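# Flip the grey finned box onto its fins, feet up

## Task

Flip the grey finned box in place, leaving it resting flat on its fins with its feet pointing upward.

## Robot and tools

ROBOT. Two arms, left_arm and right_arm, each with a two-finger parallel gripper and a wrist camera. Fingers point along the gripper's +z axis and spread along its y axis. The reported end_effector_position is the spot between the finger pads, roughly 1 cm short of the fingertips.

FRAMES. The scene frame has its origin at table-top height, halfway between the two nominal arm bases: +z up, +x out over the table, +y toward left_arm. Arm names do not match image left or right. Calibrated bases in the scene frame: left_arm at (+0.026, +0.257, +0.013) m, quat_wxyz (+1.000, 0, 0, -0.019); right_arm at (+0.001, -0.338, +0.037) m, quat_wxyz (+1.000, 0, 0, +0.016). Both bases have +z up. Each arm's hand position, orientation, targets and wrist-camera pose are reported in that arm's own base frame. Fixed cameras and the table use the scene frame. Reported hand poses can be off by a few centimetres, more at long reach.

THE 14-NUMBER ROW. Every motion command is one flat list of 14 numbers covering both arms: dx, dy, dz, rx, ry, rz, opening for left_arm, then the same seven for right_arm. All seven must be given for both arms even if only one moves. The six pose numbers are offsets, not poses: a shift and a rotation measured from that arm's Hand target at the start of the action or move, along that arm's own base axes, rotating about the Hand target's position. Scale: 1.0 equals 0.6 m for dx, dy, dz and 180 degrees for rotation; range -1 to 1. rx, ry, rz form a single rotation vector. A translation longer than 1.0 may be shortened along its direction. Sending 0 for all six leaves the arm where it is commanded. The opening is absolute, not an offset: +1 fully open (0.094 m), -1 closed. A 0 opening is a real command (half open), so resend the current opening to keep a gripper unchanged.

execute_actions(actions, cameras). actions is a list of actions; each action is a table of up to 15 rows, each row held for one 1/30 s step; a shorter table repeats its last row to fill 15 steps. Each row is counted from the action's start pose, not the previous row. Each new action starts from the current Hand target, so repeating an offset keeps moving. An empty list just reports state and images.

move(target, speed, blend, opening_speed, blocking, cameras). Drives grippers along straight lines toward target: one 14-number row, or a list of up to 15 rows, every row counted from the same starting Hand targets. speed in m/s, 0.002 to 4.3, default 0.25 (turns up to twice that in rad/s); one value or one per target. blend in m rounds corners in a list. opening_speed (0.2 or more, on the -1..1 scale per second) ramps the fingers. Moves last at least 0.5 s, cut off at 10 s, and do not avoid obstacles or the other arm. Faster moves overshoot and hit harder. A changed opening in a later list row is applied only when all arms are at rest there. blocking=false returns after about 0.5 s while the move continues.

wait(seconds 0 to 10), stop() (brakes a running move), zoom_image(camera, region [x0, y0, x1, y1] in pixels, at most 504 by 504, from the newest image of that camera), read_manual (licence text only), finished_scene(scene) ends the scene irreversibly; later calls in that reply go to the next scene.

CAMERAS: cam_head_left, cam_head_right, cam_high, cam_low, cam_left_wrist, cam_right_wrist, all 672x504. cameras argument: omitted, null or ["all"] gives all; [] gives none; a wrong name invalidates the call.

RESULTS. Each result gives per arm: end_effector_position (m) and end_effector_quat_wxyz in its base frame, Hand target (the last commanded pose after clipping, which the next offsets start from), Joint positions (last value is finger opening in metres), Joint velocities ("within noise" means at rest), Joint torques (include gravity; numbers 3 and 4 wrap at ±28 N m), grip_measured (opening on the -1..1 scale, reads slightly wide when empty, and keeps following the command even when squeezing), grip_effort_nm (gripper motor effort, negative closing; not pad force) and Tool commands. A move adds a "move:" line: done (within 10 mm and 2 degrees), off_target, moving, held or fault, plus limits such as paced (pose clipped) or held (steps withheld).

BEHAVIOUR. Orientation commands are clipped to within 40 degrees of the current orientation each step. Grippers often stop a centimetre or more short because of friction and weight; that is not contact. Send another action (even zeros) or the missing distance. An arm blocked by an object keeps pressing until commanded back past its gripper. Pads squeeze about 50 to 64 N; to release, command an opening well above grip_measured. Avoid paths near an arm's own base (shoulder posture can flip). The clearance check may stop commands bringing one arm near the other's forearm, but not gripper-on-gripper contact.

AVOID. Knocking the box off the table or leaving it off the table fails the task. Hard hits or squeezes between the two arms, including closing one gripper on the other's fingers, can fail the scene. Long stretched-out holds or pushing at unreachable poses overheat motors (MOTOR HOT at 85 °C; at 100 °C an OVER-TEMPERATURE FAULT drops that arm for 30 to 60 s or longer). The box may occasionally be nudged by an outside push. The box must stay fins-down after the robot lets go.

Each tool is called after "Emit:" as name([rows], argument=value, ...), one row to a line, values as JSON.

## Session

Emit:
execute_actions(actions=[])

Scene clock: 0.00 s.
left_arm: end_effector_position=(+0.5662, -0.1283, +0.2532) grip_measured=+1.000 grip_effort_nm=n/a end_effector_quat_wxyz=(+0.190, -0.223, +0.955, +0.036) | right_arm: end_effector_position=(+0.4375, +0.0835, +0.2914) grip_measured=+1.000 grip_effort_nm=n/a end_effector_quat_wxyz=(+0.162, -0.288, +0.887, +0.322)
Joint positions: left_arm=[-0.296 1.668 1.62 -1.222 -0.251 -0.715 0.094] | right_arm=[-0.072 1.426 1.367 -1.439 -0.734 -0.671 0.094]
Joint velocities: within noise
Joint torques (N m): no reading
Heat: left arm: hottest elbow 33 °C; right arm: hottest waist 32 °C.
Hand target: left_arm +0.5722, -0.1301, +0.2596; +0.198, -0.224, +0.954, +0.032 | right_arm +0.4432, +0.0831, +0.3022; +0.174, -0.292, +0.885, +0.317
Tool commands: left_gripper/opening=+1.0 right_gripper/opening=+1.0

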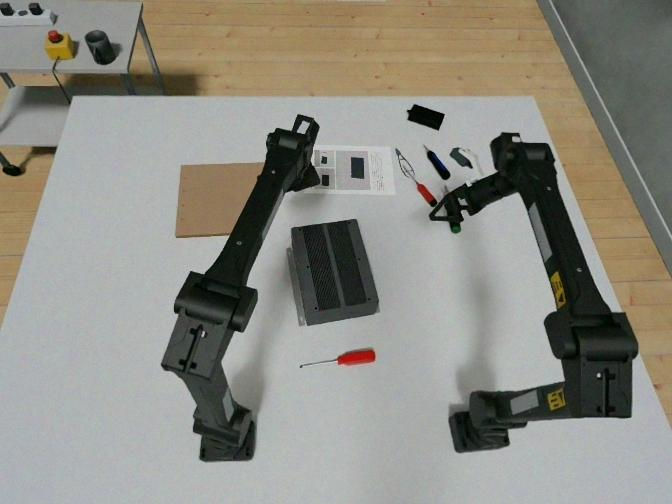

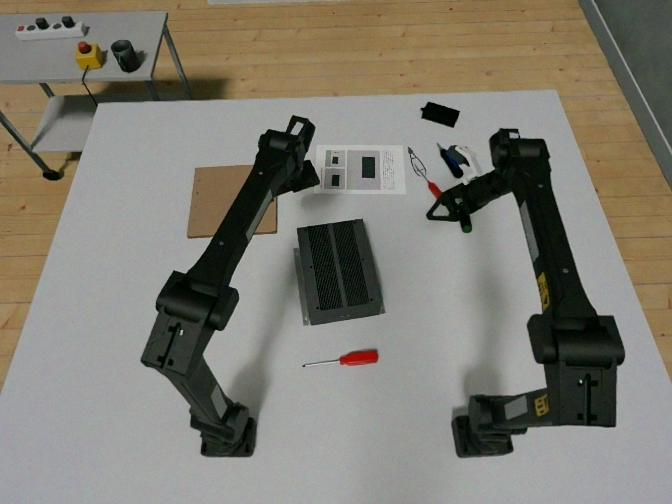

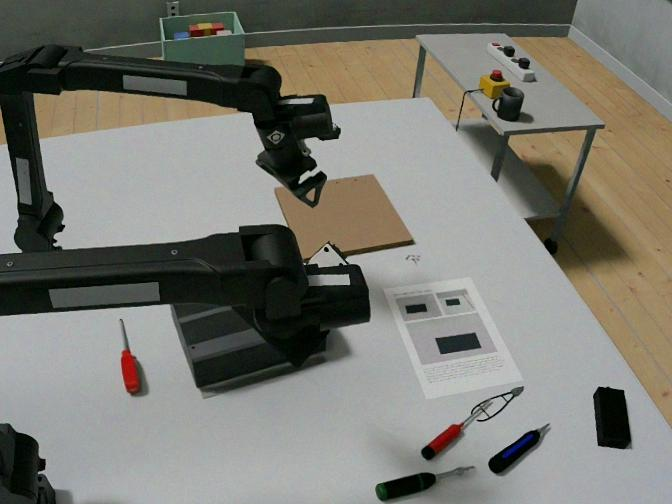

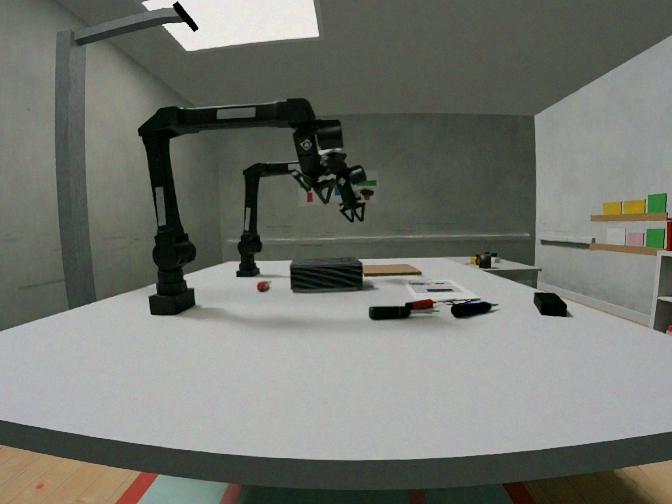

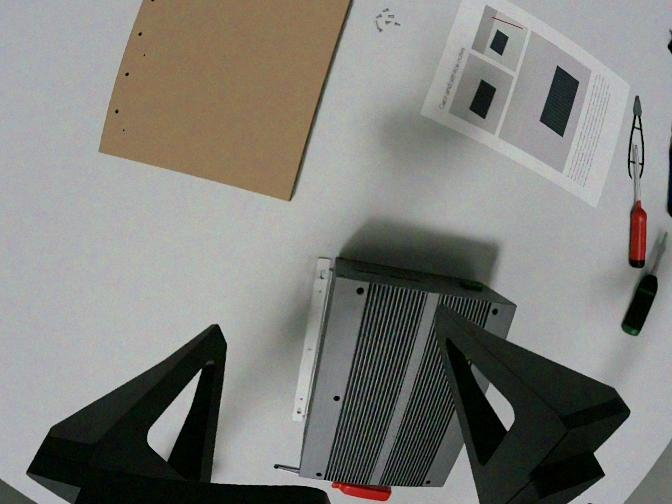

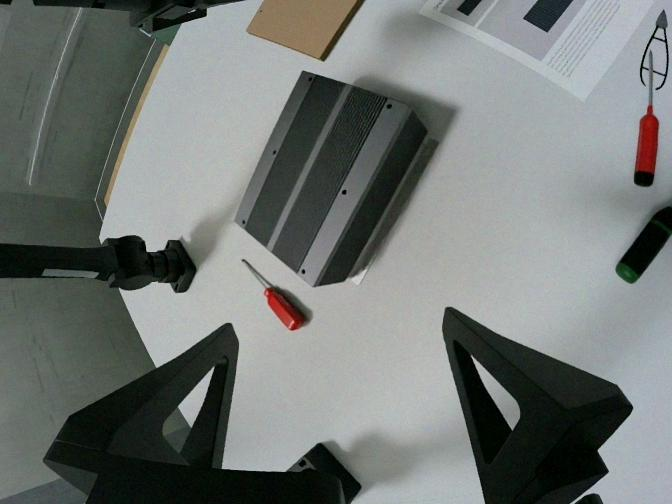

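Emit:
zoom_image(camera="cam_left_wrist", region=[260, 220, 540, 504])

Emit:
zoom_image(camera="cam_right_wrist", region=[210, 60, 470, 320])

Emit:
zoom_image(camera="cam_low", region=[260, 230, 400, 320])

Emit:
zoom_image(camera="cam_head_left", region=[270, 200, 400, 340])

Scaled by 1.775 from the camera's 672x504 image, which has a finer 960x720 frame.

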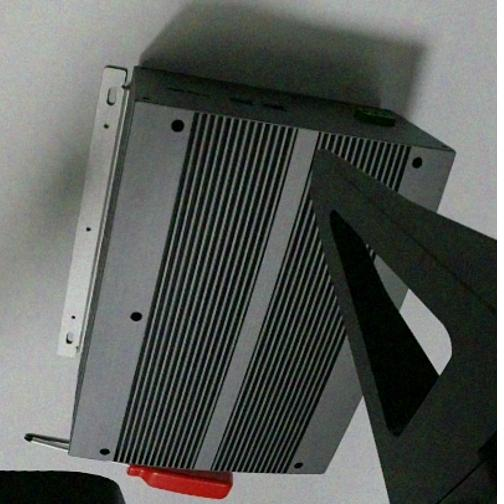

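Scaled by 1.938 from the camera's 672x504 image, which has a finer 960x720 frame.

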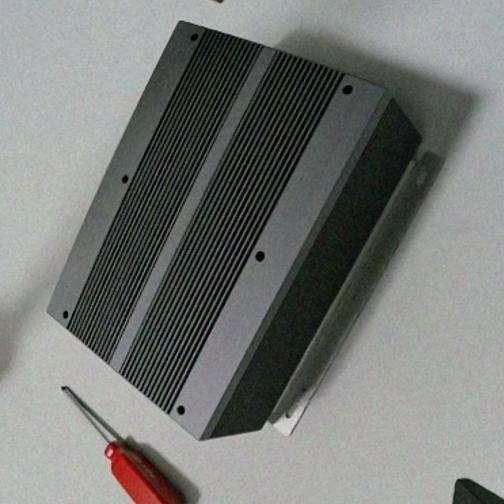

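Scaled by 3.600.

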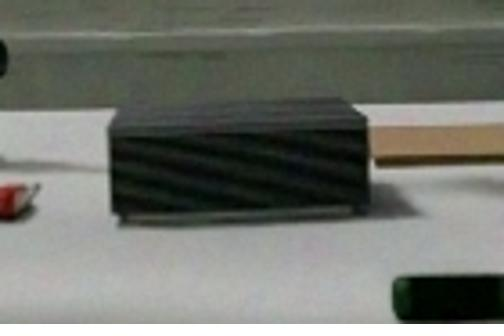

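Scaled by 3.600.

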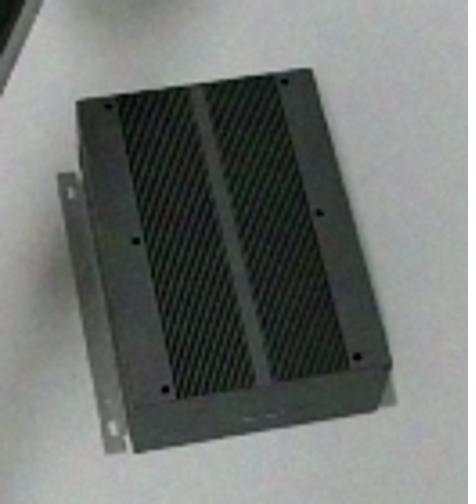

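Emit:
move(target=[-0.11,0.137,-0.205,-0.289,0.056,-0.192,-1,0.152,0.08,-0.315,0.057,0.183,-0.124,-1])

Scene clock: 102.67 s.
left_arm: end_effector_position=(+0.4943, -0.0522, +0.1373) grip_measured=-0.989 grip_effort_nm=-0.598 end_effector_quat_wxyz=(-0.003, -0.003, +0.907, -0.421) | right_arm: end_effector_position=(+0.5222, +0.1235, +0.1050) grip_measured=-0.986 grip_effort_nm=-0.764 end_effector_quat_wxyz=(-0.012, +0.009, +0.906, +0.422)
Joint positions: left_arm=[0.16 1.789 1.344 -1.314 0.854 0.239 0.001] | right_arm=[-0.015 1.856 1.35 -1.103 -0.871 -0.012 0.001]
Joint velocities: within noise
Joint torques (N m): left_arm=[-0.32 -12.34 10.41 -0.01 0.71 0] | right_arm=[0.73 -15.03 9.13 0.8 -0.69 -0.01]
Heat: left arm: hottest elbow 44 °C; right arm: hottest elbow 39 °C.
Hand target: left_arm +0.5063, -0.0481, +0.1366; +0.001, +0.001, +0.906, -0.422 | right_arm +0.5343, +0.1313, +0.1130; +0.000, -0.001, +0.906, +0.423
Off the commanded pose: left_arm 0.013 m, 1 deg | right_arm 0.017 m, 2 deg.
move: off_target (left_arm, right_arm)

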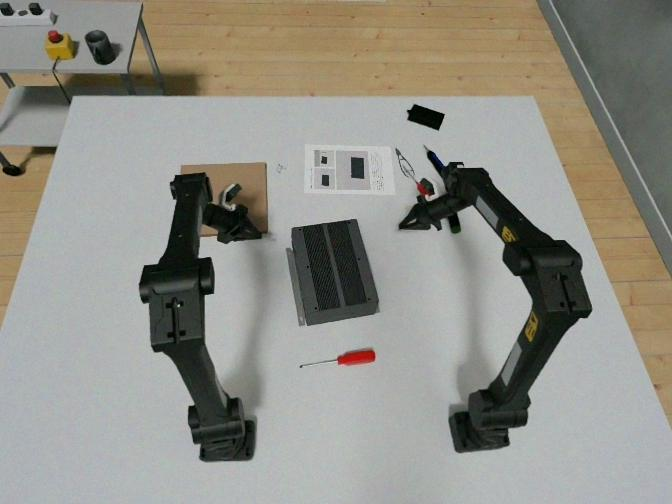

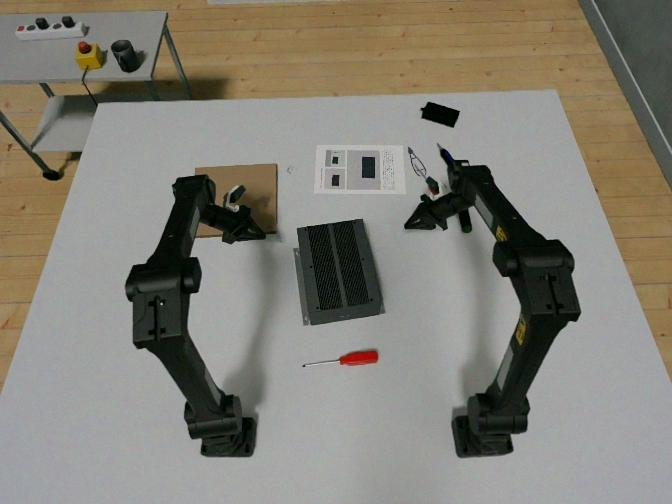

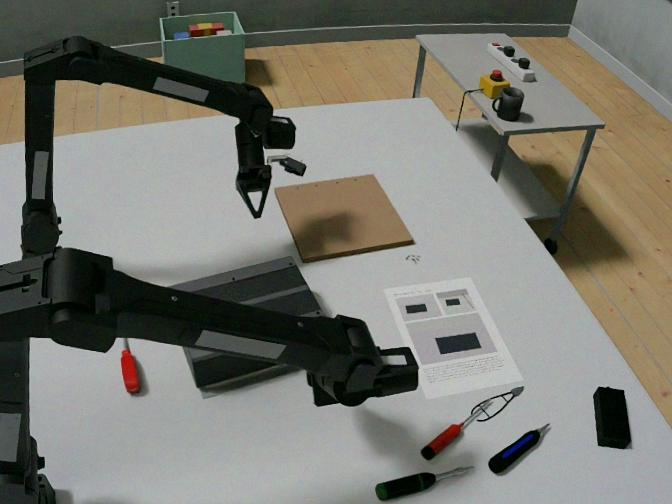

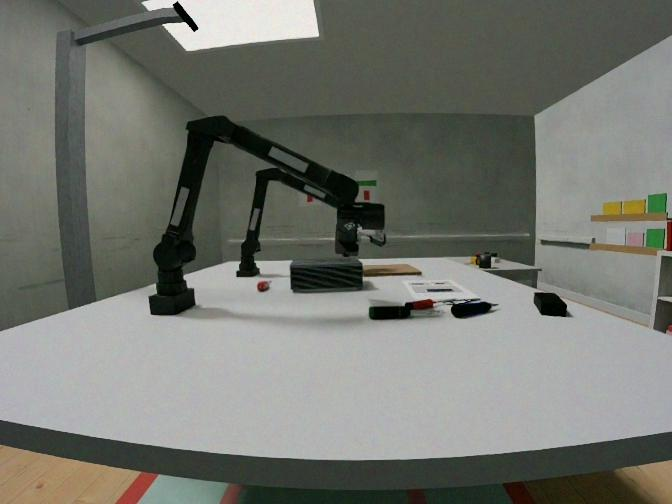

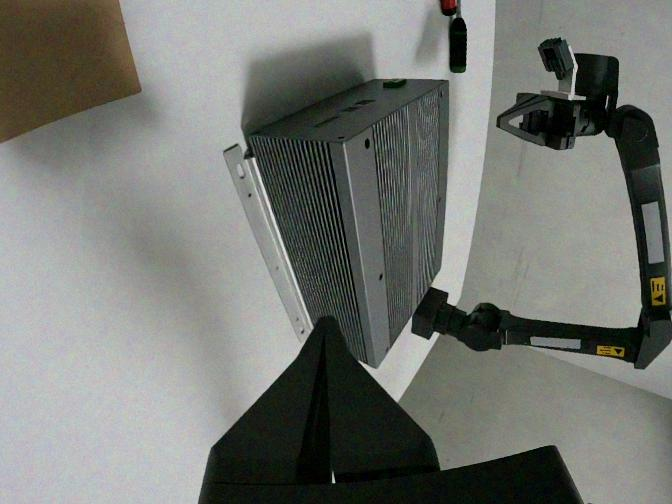

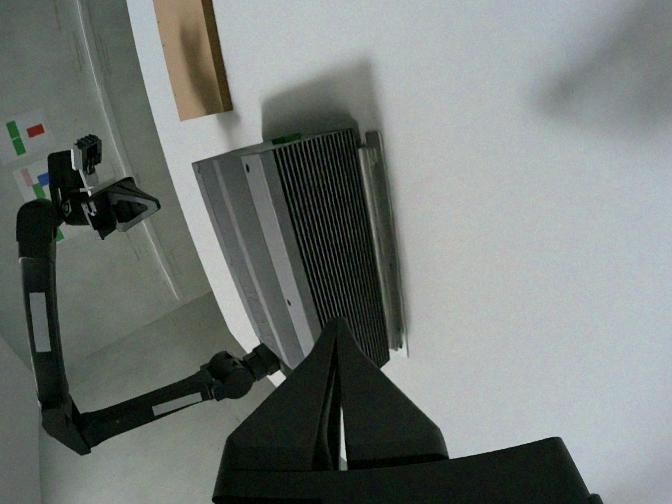

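Emit:
zoom_image(camera="cam_right_wrist", region=[290, 110, 450, 370])

Emit:
zoom_image(camera="cam_left_wrist", region=[200, 70, 470, 370])

Scaled by 1.938 from the camera's 672x504 image, which has a finer 960x720 frame.

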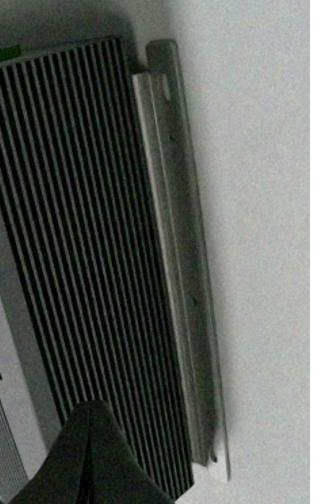

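Scaled by 1.680 from the camera's 672x504 image, which has a finer 960x720 frame.

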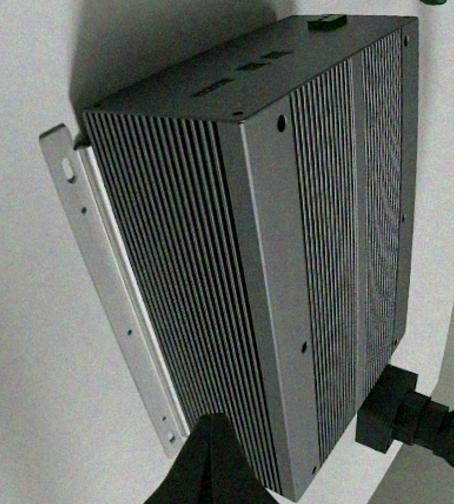

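Emit:
move(target=[0.002,-0.082,-0.157,0,0,0.07,-1,0.083,0.107,-0.143,0,0,0.048,-1], speed=0.15)

Scene clock: 145.13 s.
left_arm: end_effector_position=(+0.5096, -0.0934, +0.0553) grip_measured=-0.989 grip_effort_nm=-0.598 end_effector_quat_wxyz=(+0.059, -0.093, +0.900, -0.421) | right_arm: end_effector_position=(+0.5719, +0.1878, +0.0211) grip_measured=-0.986 grip_effort_nm=-0.759 end_effector_quat_wxyz=(-0.043, -0.055, +0.904, +0.421)
Joint positions: left_arm=[0.074 1.797 1.095 -0.671 0.861 -0.222 0.001] | right_arm=[0.098 2.136 1.558 -1.07 -0.872 -0.06 0.001]
Joint velocities: within noise
Joint torques (N m): left_arm=[-1.49 -11.99 6.5 1.43 0.45 -0.26] | right_arm=[0.38 -18.26 9.63 0.39 -0.65 -0.17]
Heat: left arm: hottest elbow 42 °C; right arm: hottest elbow 39 °C.
Hand target: left_arm +0.5075, -0.0972, +0.0425; +0.047, -0.099, +0.901, -0.420 | right_arm +0.5843, +0.1953, +0.0274; -0.032, -0.069, +0.903, +0.422
Off the commanded pose: left_arm 0.014 m, 2 deg | right_arm 0.016 m, 2 deg.
move: off_target (left_arm, right_arm)

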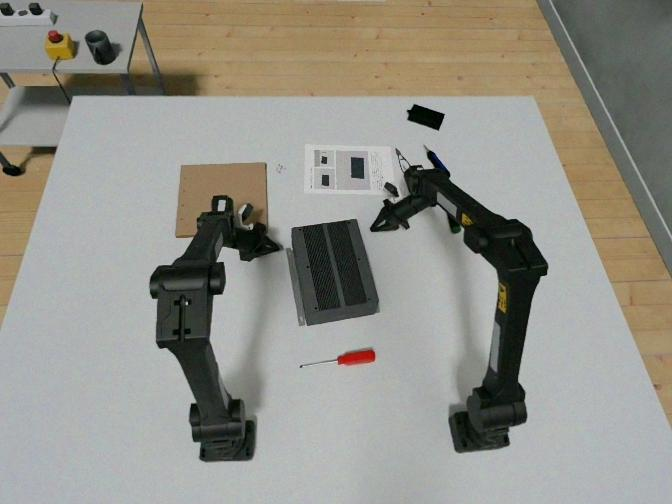

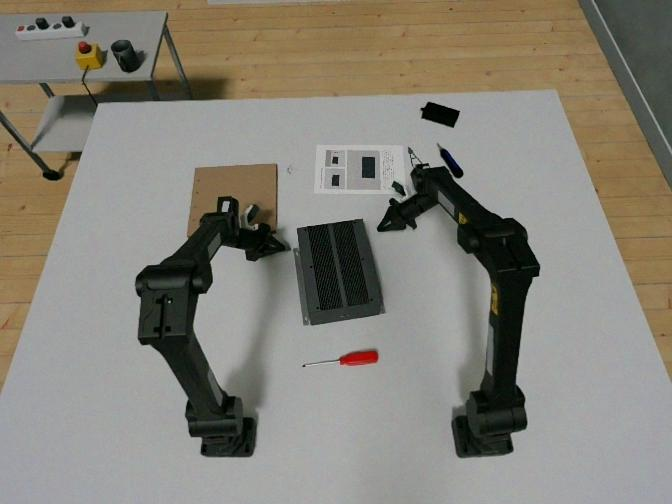

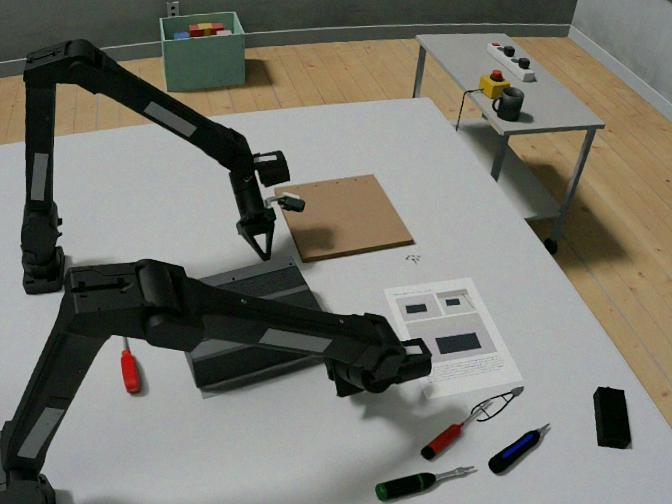

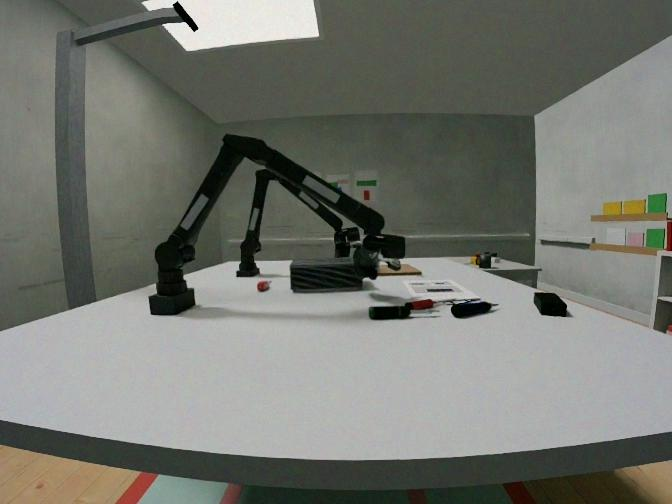

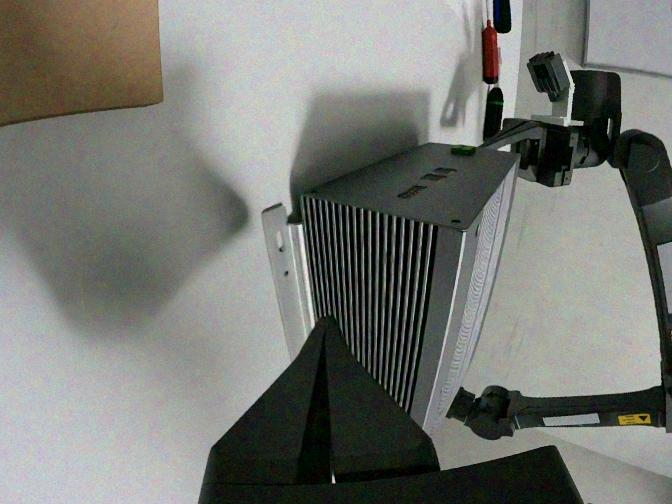

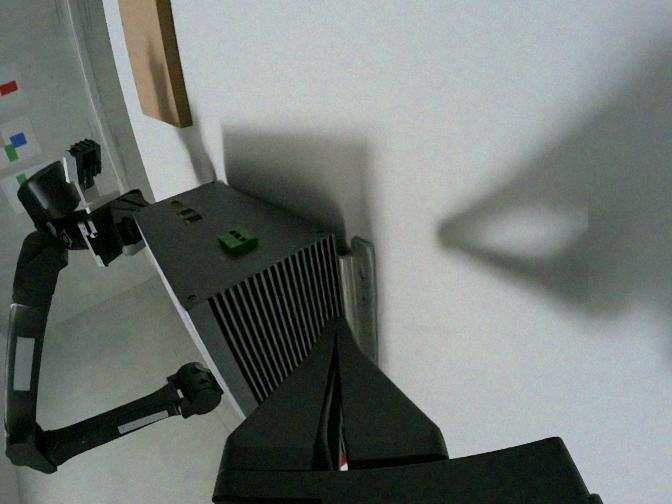

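Emit:
move(target=[0.015,-0.065,-0.017,0,0,0,-1,-0.010,0.066,0,0,0,0,-1], speed=0.05)

Scene clock: 156.30 s.
left_arm: end_effector_position=(+0.5191, -0.1324, +0.0485) grip_measured=-0.989 grip_effort_nm=-0.598 end_effector_quat_wxyz=(+0.061, -0.091, +0.900, -0.421) | right_arm: end_effector_position=(+0.5722, +0.2267, +0.0205) grip_measured=-0.986 grip_effort_nm=-0.764 end_effector_quat_wxyz=(-0.041, -0.062, +0.904, +0.420)
Joint positions: left_arm=[-0.007 1.814 1.092 -0.555 0.842 -0.342 0.001] | right_arm=[0.162 2.136 1.558 -0.996 -0.872 0.024 0.001]
Joint velocities: within noise
Joint torques (N m): left_arm=[-1.55 -11.81 6.54 1.59 0.43 -0.25] | right_arm=[0.26 -19.43 7.79 0.96 -0.64 -0.07]
Heat: left arm: hottest elbow 41 °C; right arm: hottest elbow 39 °C.
Hand target: left_arm +0.5165, -0.1363, +0.0321; +0.047, -0.099, +0.901, -0.420 | right_arm +0.5783, +0.2349, +0.0274; -0.032, -0.069, +0.903, +0.422
Off the commanded pose: left_arm 0.017 m, 2 deg | right_arm 0.012 m, 1 deg.
move: off_target (left_arm, right_arm)

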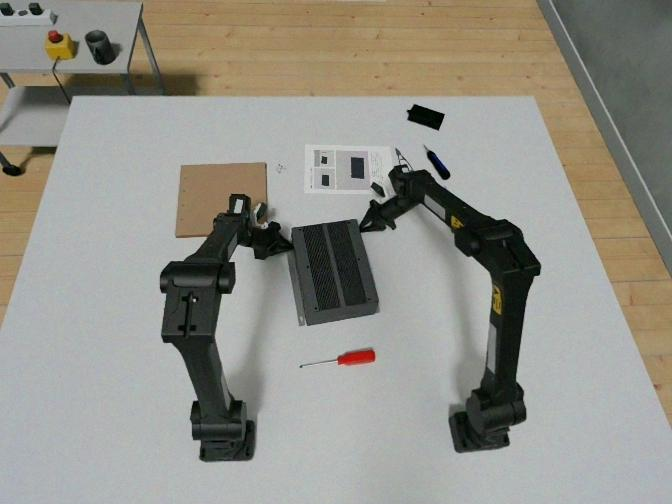

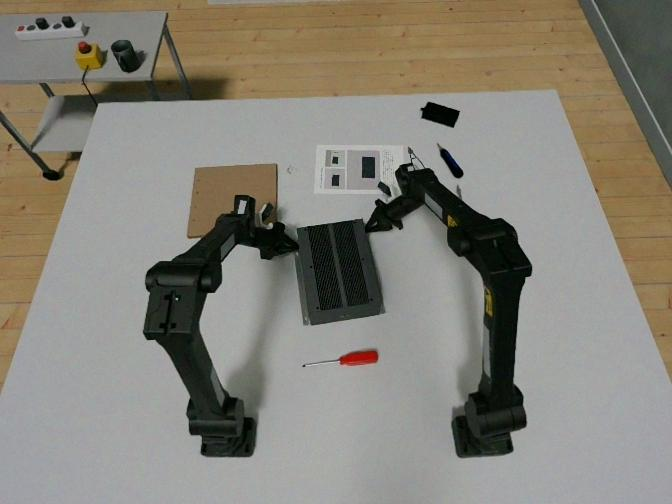

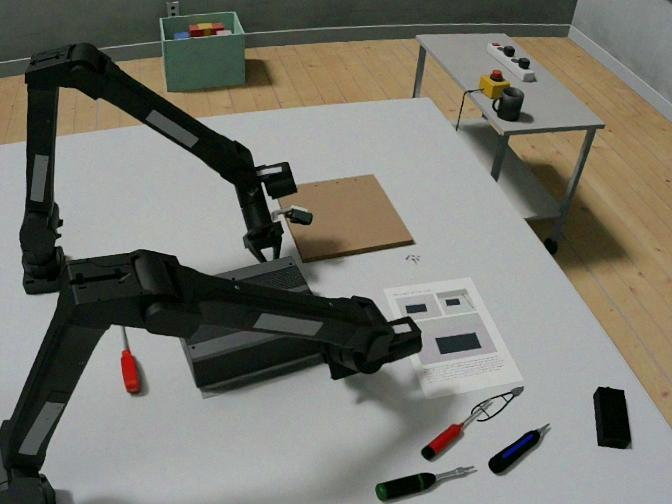

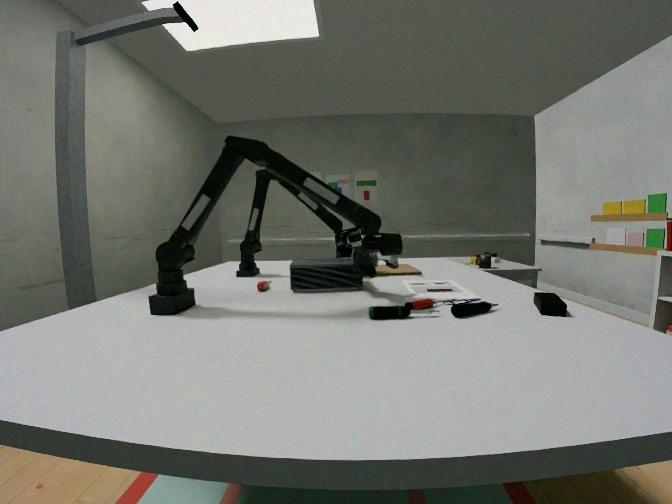

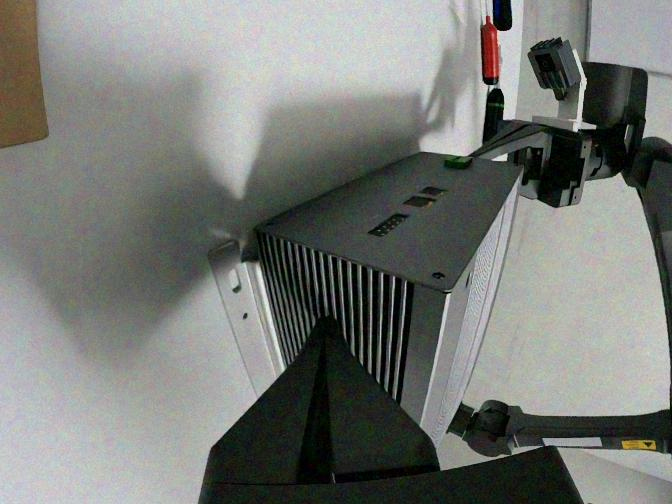

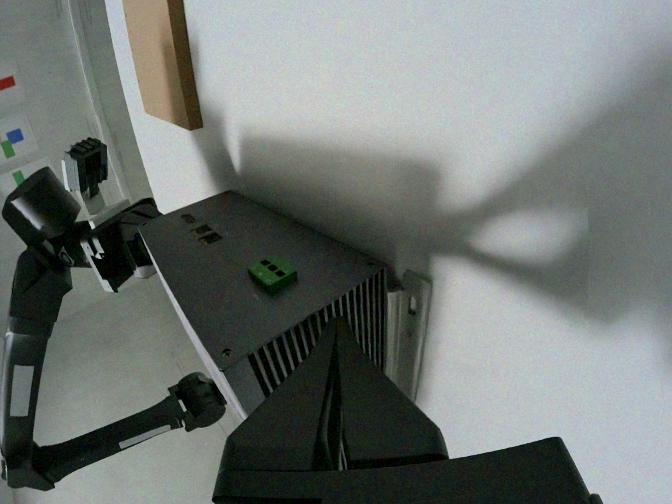

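Emit:
move([
  [0,0,0,0,0,0,-1,-0.038,-0.02,0,0,0,0,-1],
  [0.007,-0.033,0,0,0,0,-1,-0.046,0.036,0,0,0,0,-1],
], speed=0.05)

Scene clock: 163.17 s.
left_arm: end_effector_position=(+0.5237, -0.1345, +0.0458) grip_measured=-0.989 grip_effort_nm=-0.598 end_effector_quat_wxyz=(+0.062, -0.109, +0.901, -0.416) | right_arm: end_effector_position=(+0.5545, +0.2314, +0.0169) grip_measured=-0.986 grip_effort_nm=-0.769 end_effector_quat_wxyz=(-0.036, -0.048, +0.906, +0.419)
Joint positions: left_arm=[-0.016 1.818 1.092 -0.526 0.822 -0.395 0.001] | right_arm=[0.176 2.09 1.465 -0.902 -0.867 0.09 0.001]
Joint velocities: within noise
Joint torques (N m): left_arm=[-4.13 -11.75 6.9 2.14 0.77 -0.27] | right_arm=[3.6 -19.55 6.58 1.26 -0.84 -0.02]
Heat: left arm: hottest elbow 41 °C; right arm: hottest elbow 39 °C.
Hand target: left_arm +0.5207, -0.1560, +0.0322; +0.048, -0.099, +0.901, -0.420 | right_arm +0.5506, +0.2567, +0.0273; -0.032, -0.069, +0.903, +0.422
Off the commanded pose: left_arm 0.026 m, 2 deg | right_arm 0.027 m, 2 deg.
move: off_target (left_arm, right_arm)

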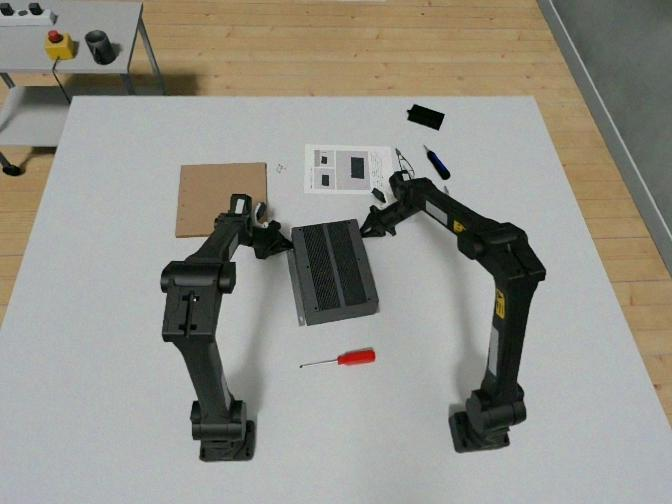

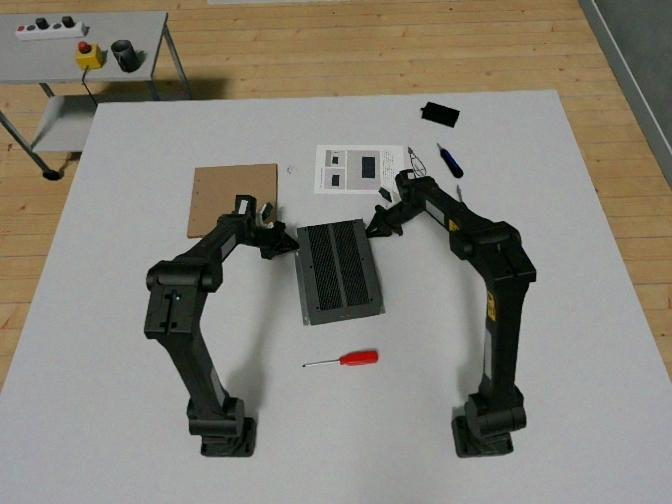

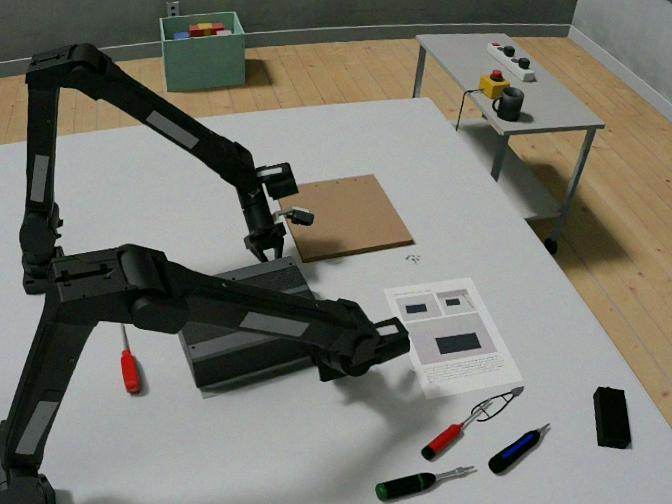

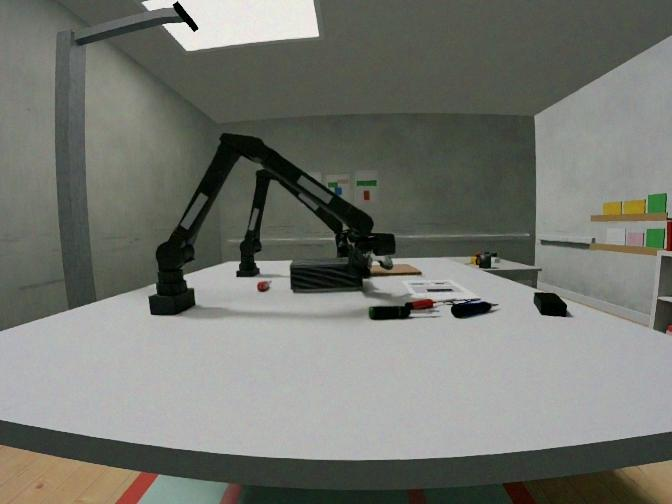

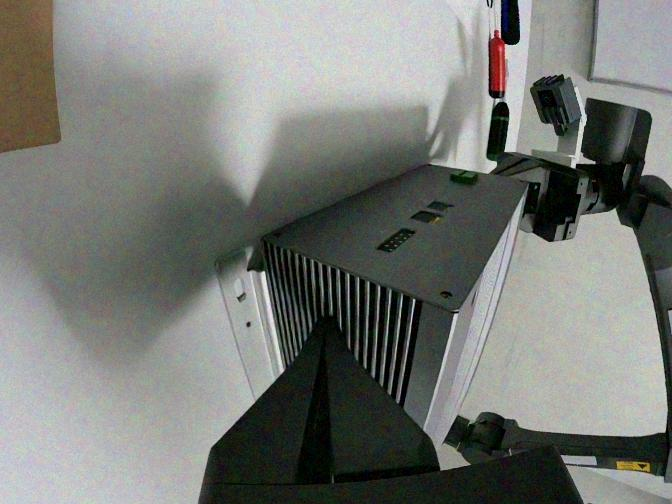

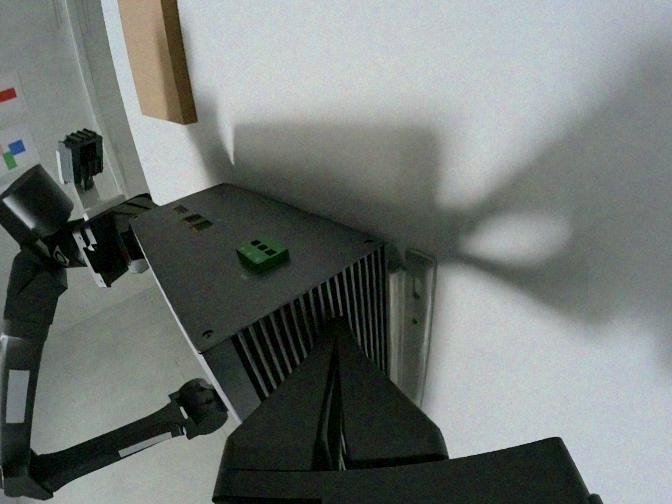

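Emit:
move([
  [0.013,-0.057,0,0,0,0,-1,-0.009,0.058,0,0,0,0,-1],
  [-0.019,-0.064,0.087,0.018,-0.081,0,-1,-0.041,0.053,0.087,0.0126,-0.082,0,-1],
], speed=0.05)

Scene clock: 178.33 s.
left_arm: end_effector_position=(+0.5130, -0.1382, +0.0499) grip_measured=-0.989 grip_effort_nm=-0.598 end_effector_quat_wxyz=(+0.153, -0.106, +0.910, -0.371) | right_arm: end_effector_position=(+0.5363, +0.2300, +0.0451) grip_measured=-0.986 grip_effort_nm=-0.759 end_effector_quat_wxyz=(+0.076, -0.069, +0.910, +0.402)
Joint positions: left_arm=[-0.061 1.708 0.939 -0.275 0.668 -0.478 0.001] | right_arm=[0.195 1.902 1.232 -0.577 -0.792 0.179 0.001]
Joint velocities: within noise
Joint torques (N m): left_arm=[-8.82 -15.97 7.69 2.73 2.29 -0.16] | right_arm=[7.3 -19.66 7.69 1.96 -2.27 -0.01]
Heat: left arm: hottest elbow 40 °C; right arm: hottest elbow 39 °C.
Hand target: left_arm +0.5092, -0.1945, +0.0845; +0.164, -0.043, +0.899, -0.403 | right_arm +0.5259, +0.2884, +0.0795; +0.085, -0.123, +0.891, +0.428
Off the commanded pose: left_arm 0.066 m, 8 deg | right_arm 0.069 m, 7 deg.
move: off_target (left_arm, right_arm)

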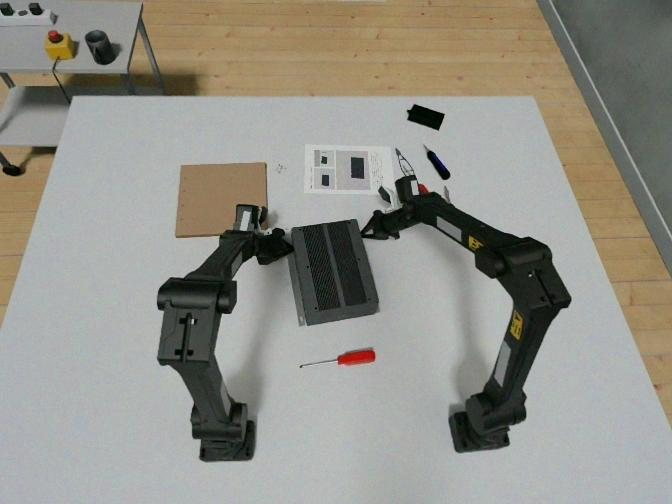

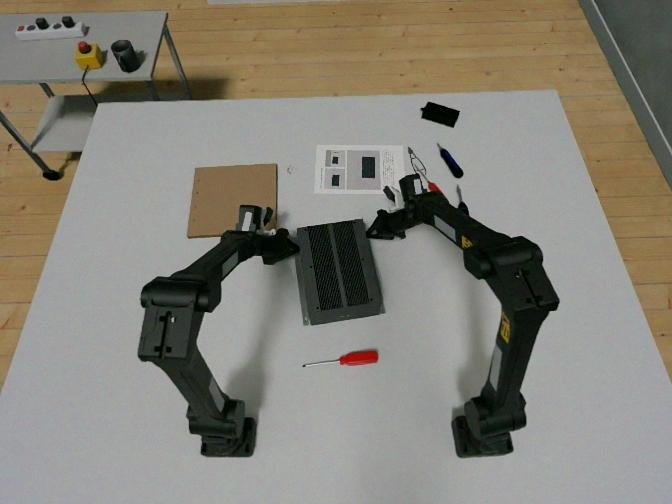

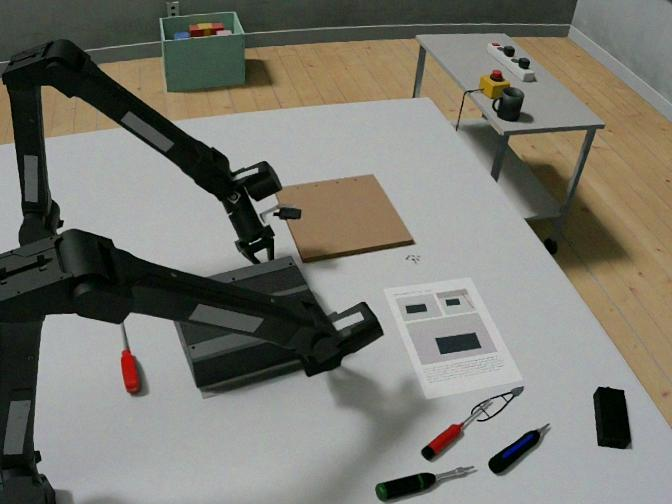

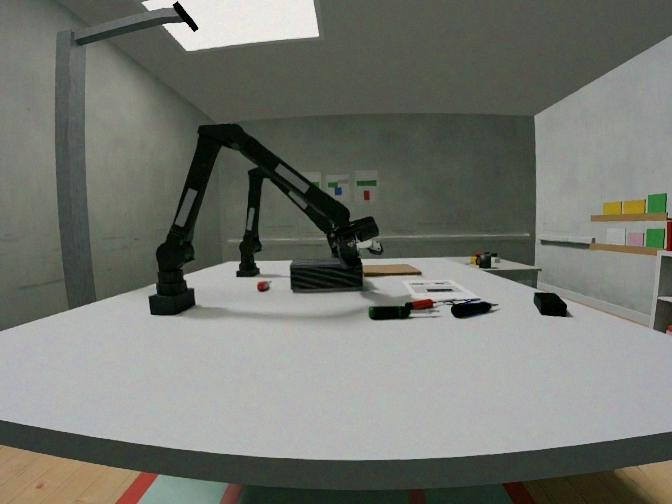

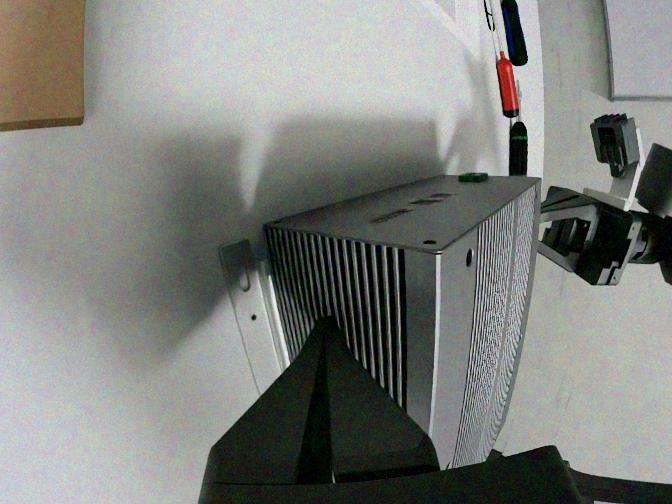

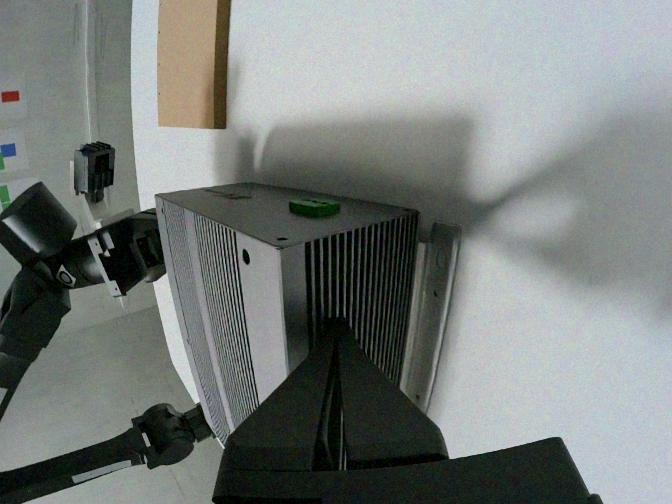

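Emit:
move([
  [0.013,-0.05,0,0,0,0,-1,-0.009,0.05,0,0,0,0,-1],
  [0.013,-0.05,0.12,0,0,0,-1,-0.009,0.05,0.09,0,0,0,-1],
], speed=0.05)

Scene clock: 185.43 s.
left_arm: end_effector_position=(+0.4860, -0.1443, +0.0642) grip_measured=-0.989 grip_effort_nm=-0.589 end_effector_quat_wxyz=(+0.110, -0.133, +0.924, -0.342) | right_arm: end_effector_position=(+0.5221, +0.2299, +0.0626) grip_measured=-0.986 grip_effort_nm=-0.759 end_effector_quat_wxyz=(+0.059, -0.040, +0.920, +0.384)
Joint positions: left_arm=[-0.092 1.633 0.935 -0.433 0.61 -0.519 0.001] | right_arm=[0.209 1.841 1.213 -0.633 -0.749 0.244 0.001]
Joint velocities: within noise
Joint torques (N m): left_arm=[-10.75 -18.67 14.69 2.21 3.6 -0.32] | right_arm=[9.82 -20.78 11.78 1.42 -3.42 -0.01]
Heat: left arm: hottest elbow 40 °C; right arm: hottest elbow 39 °C.
Hand target: left_arm +0.5171, -0.2244, +0.1564; +0.164, -0.044, +0.899, -0.403 | right_arm +0.5206, +0.3184, +0.1336; +0.086, -0.123, +0.892, +0.427
Off the commanded pose: left_arm 0.126 m, 14 deg | right_arm 0.113 m, 12 deg.
move: off_target (left_arm, right_arm)

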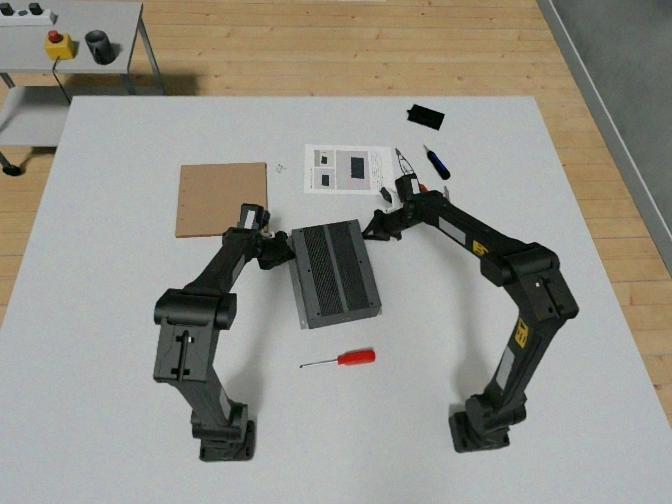

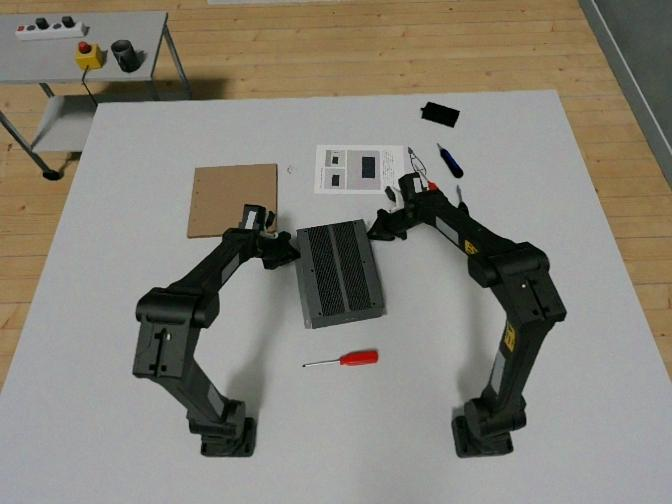

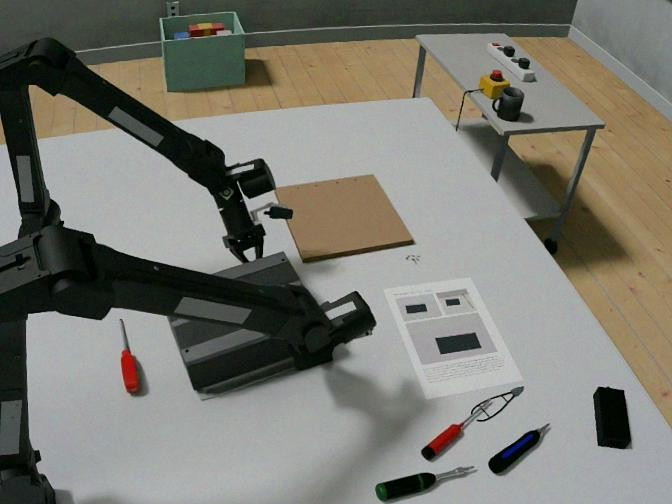

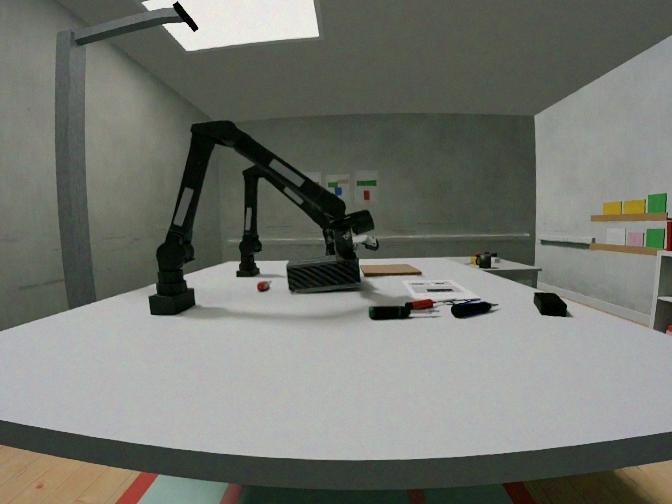

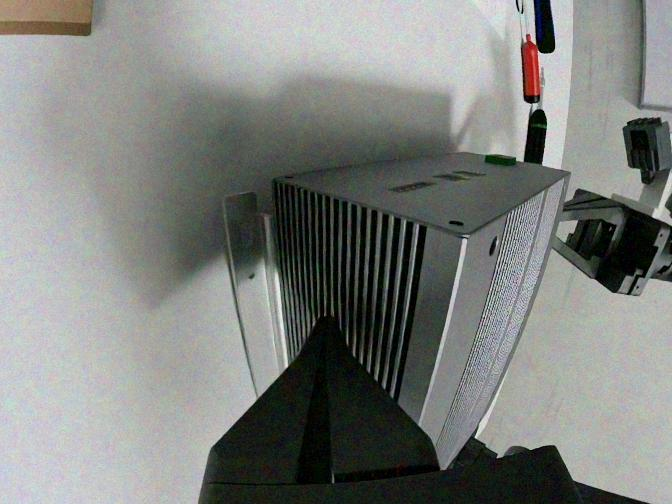

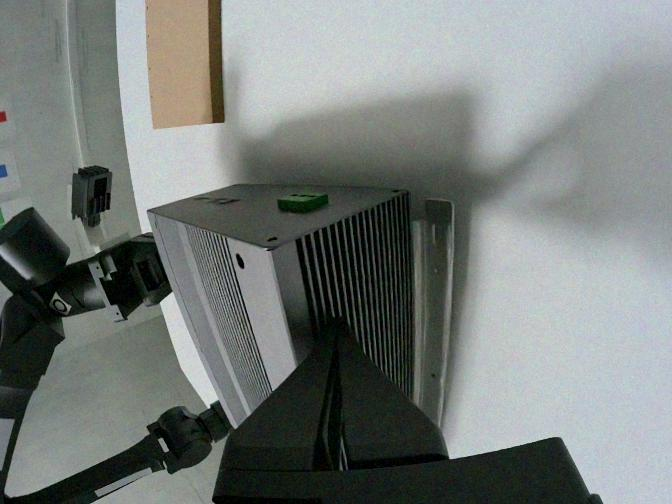

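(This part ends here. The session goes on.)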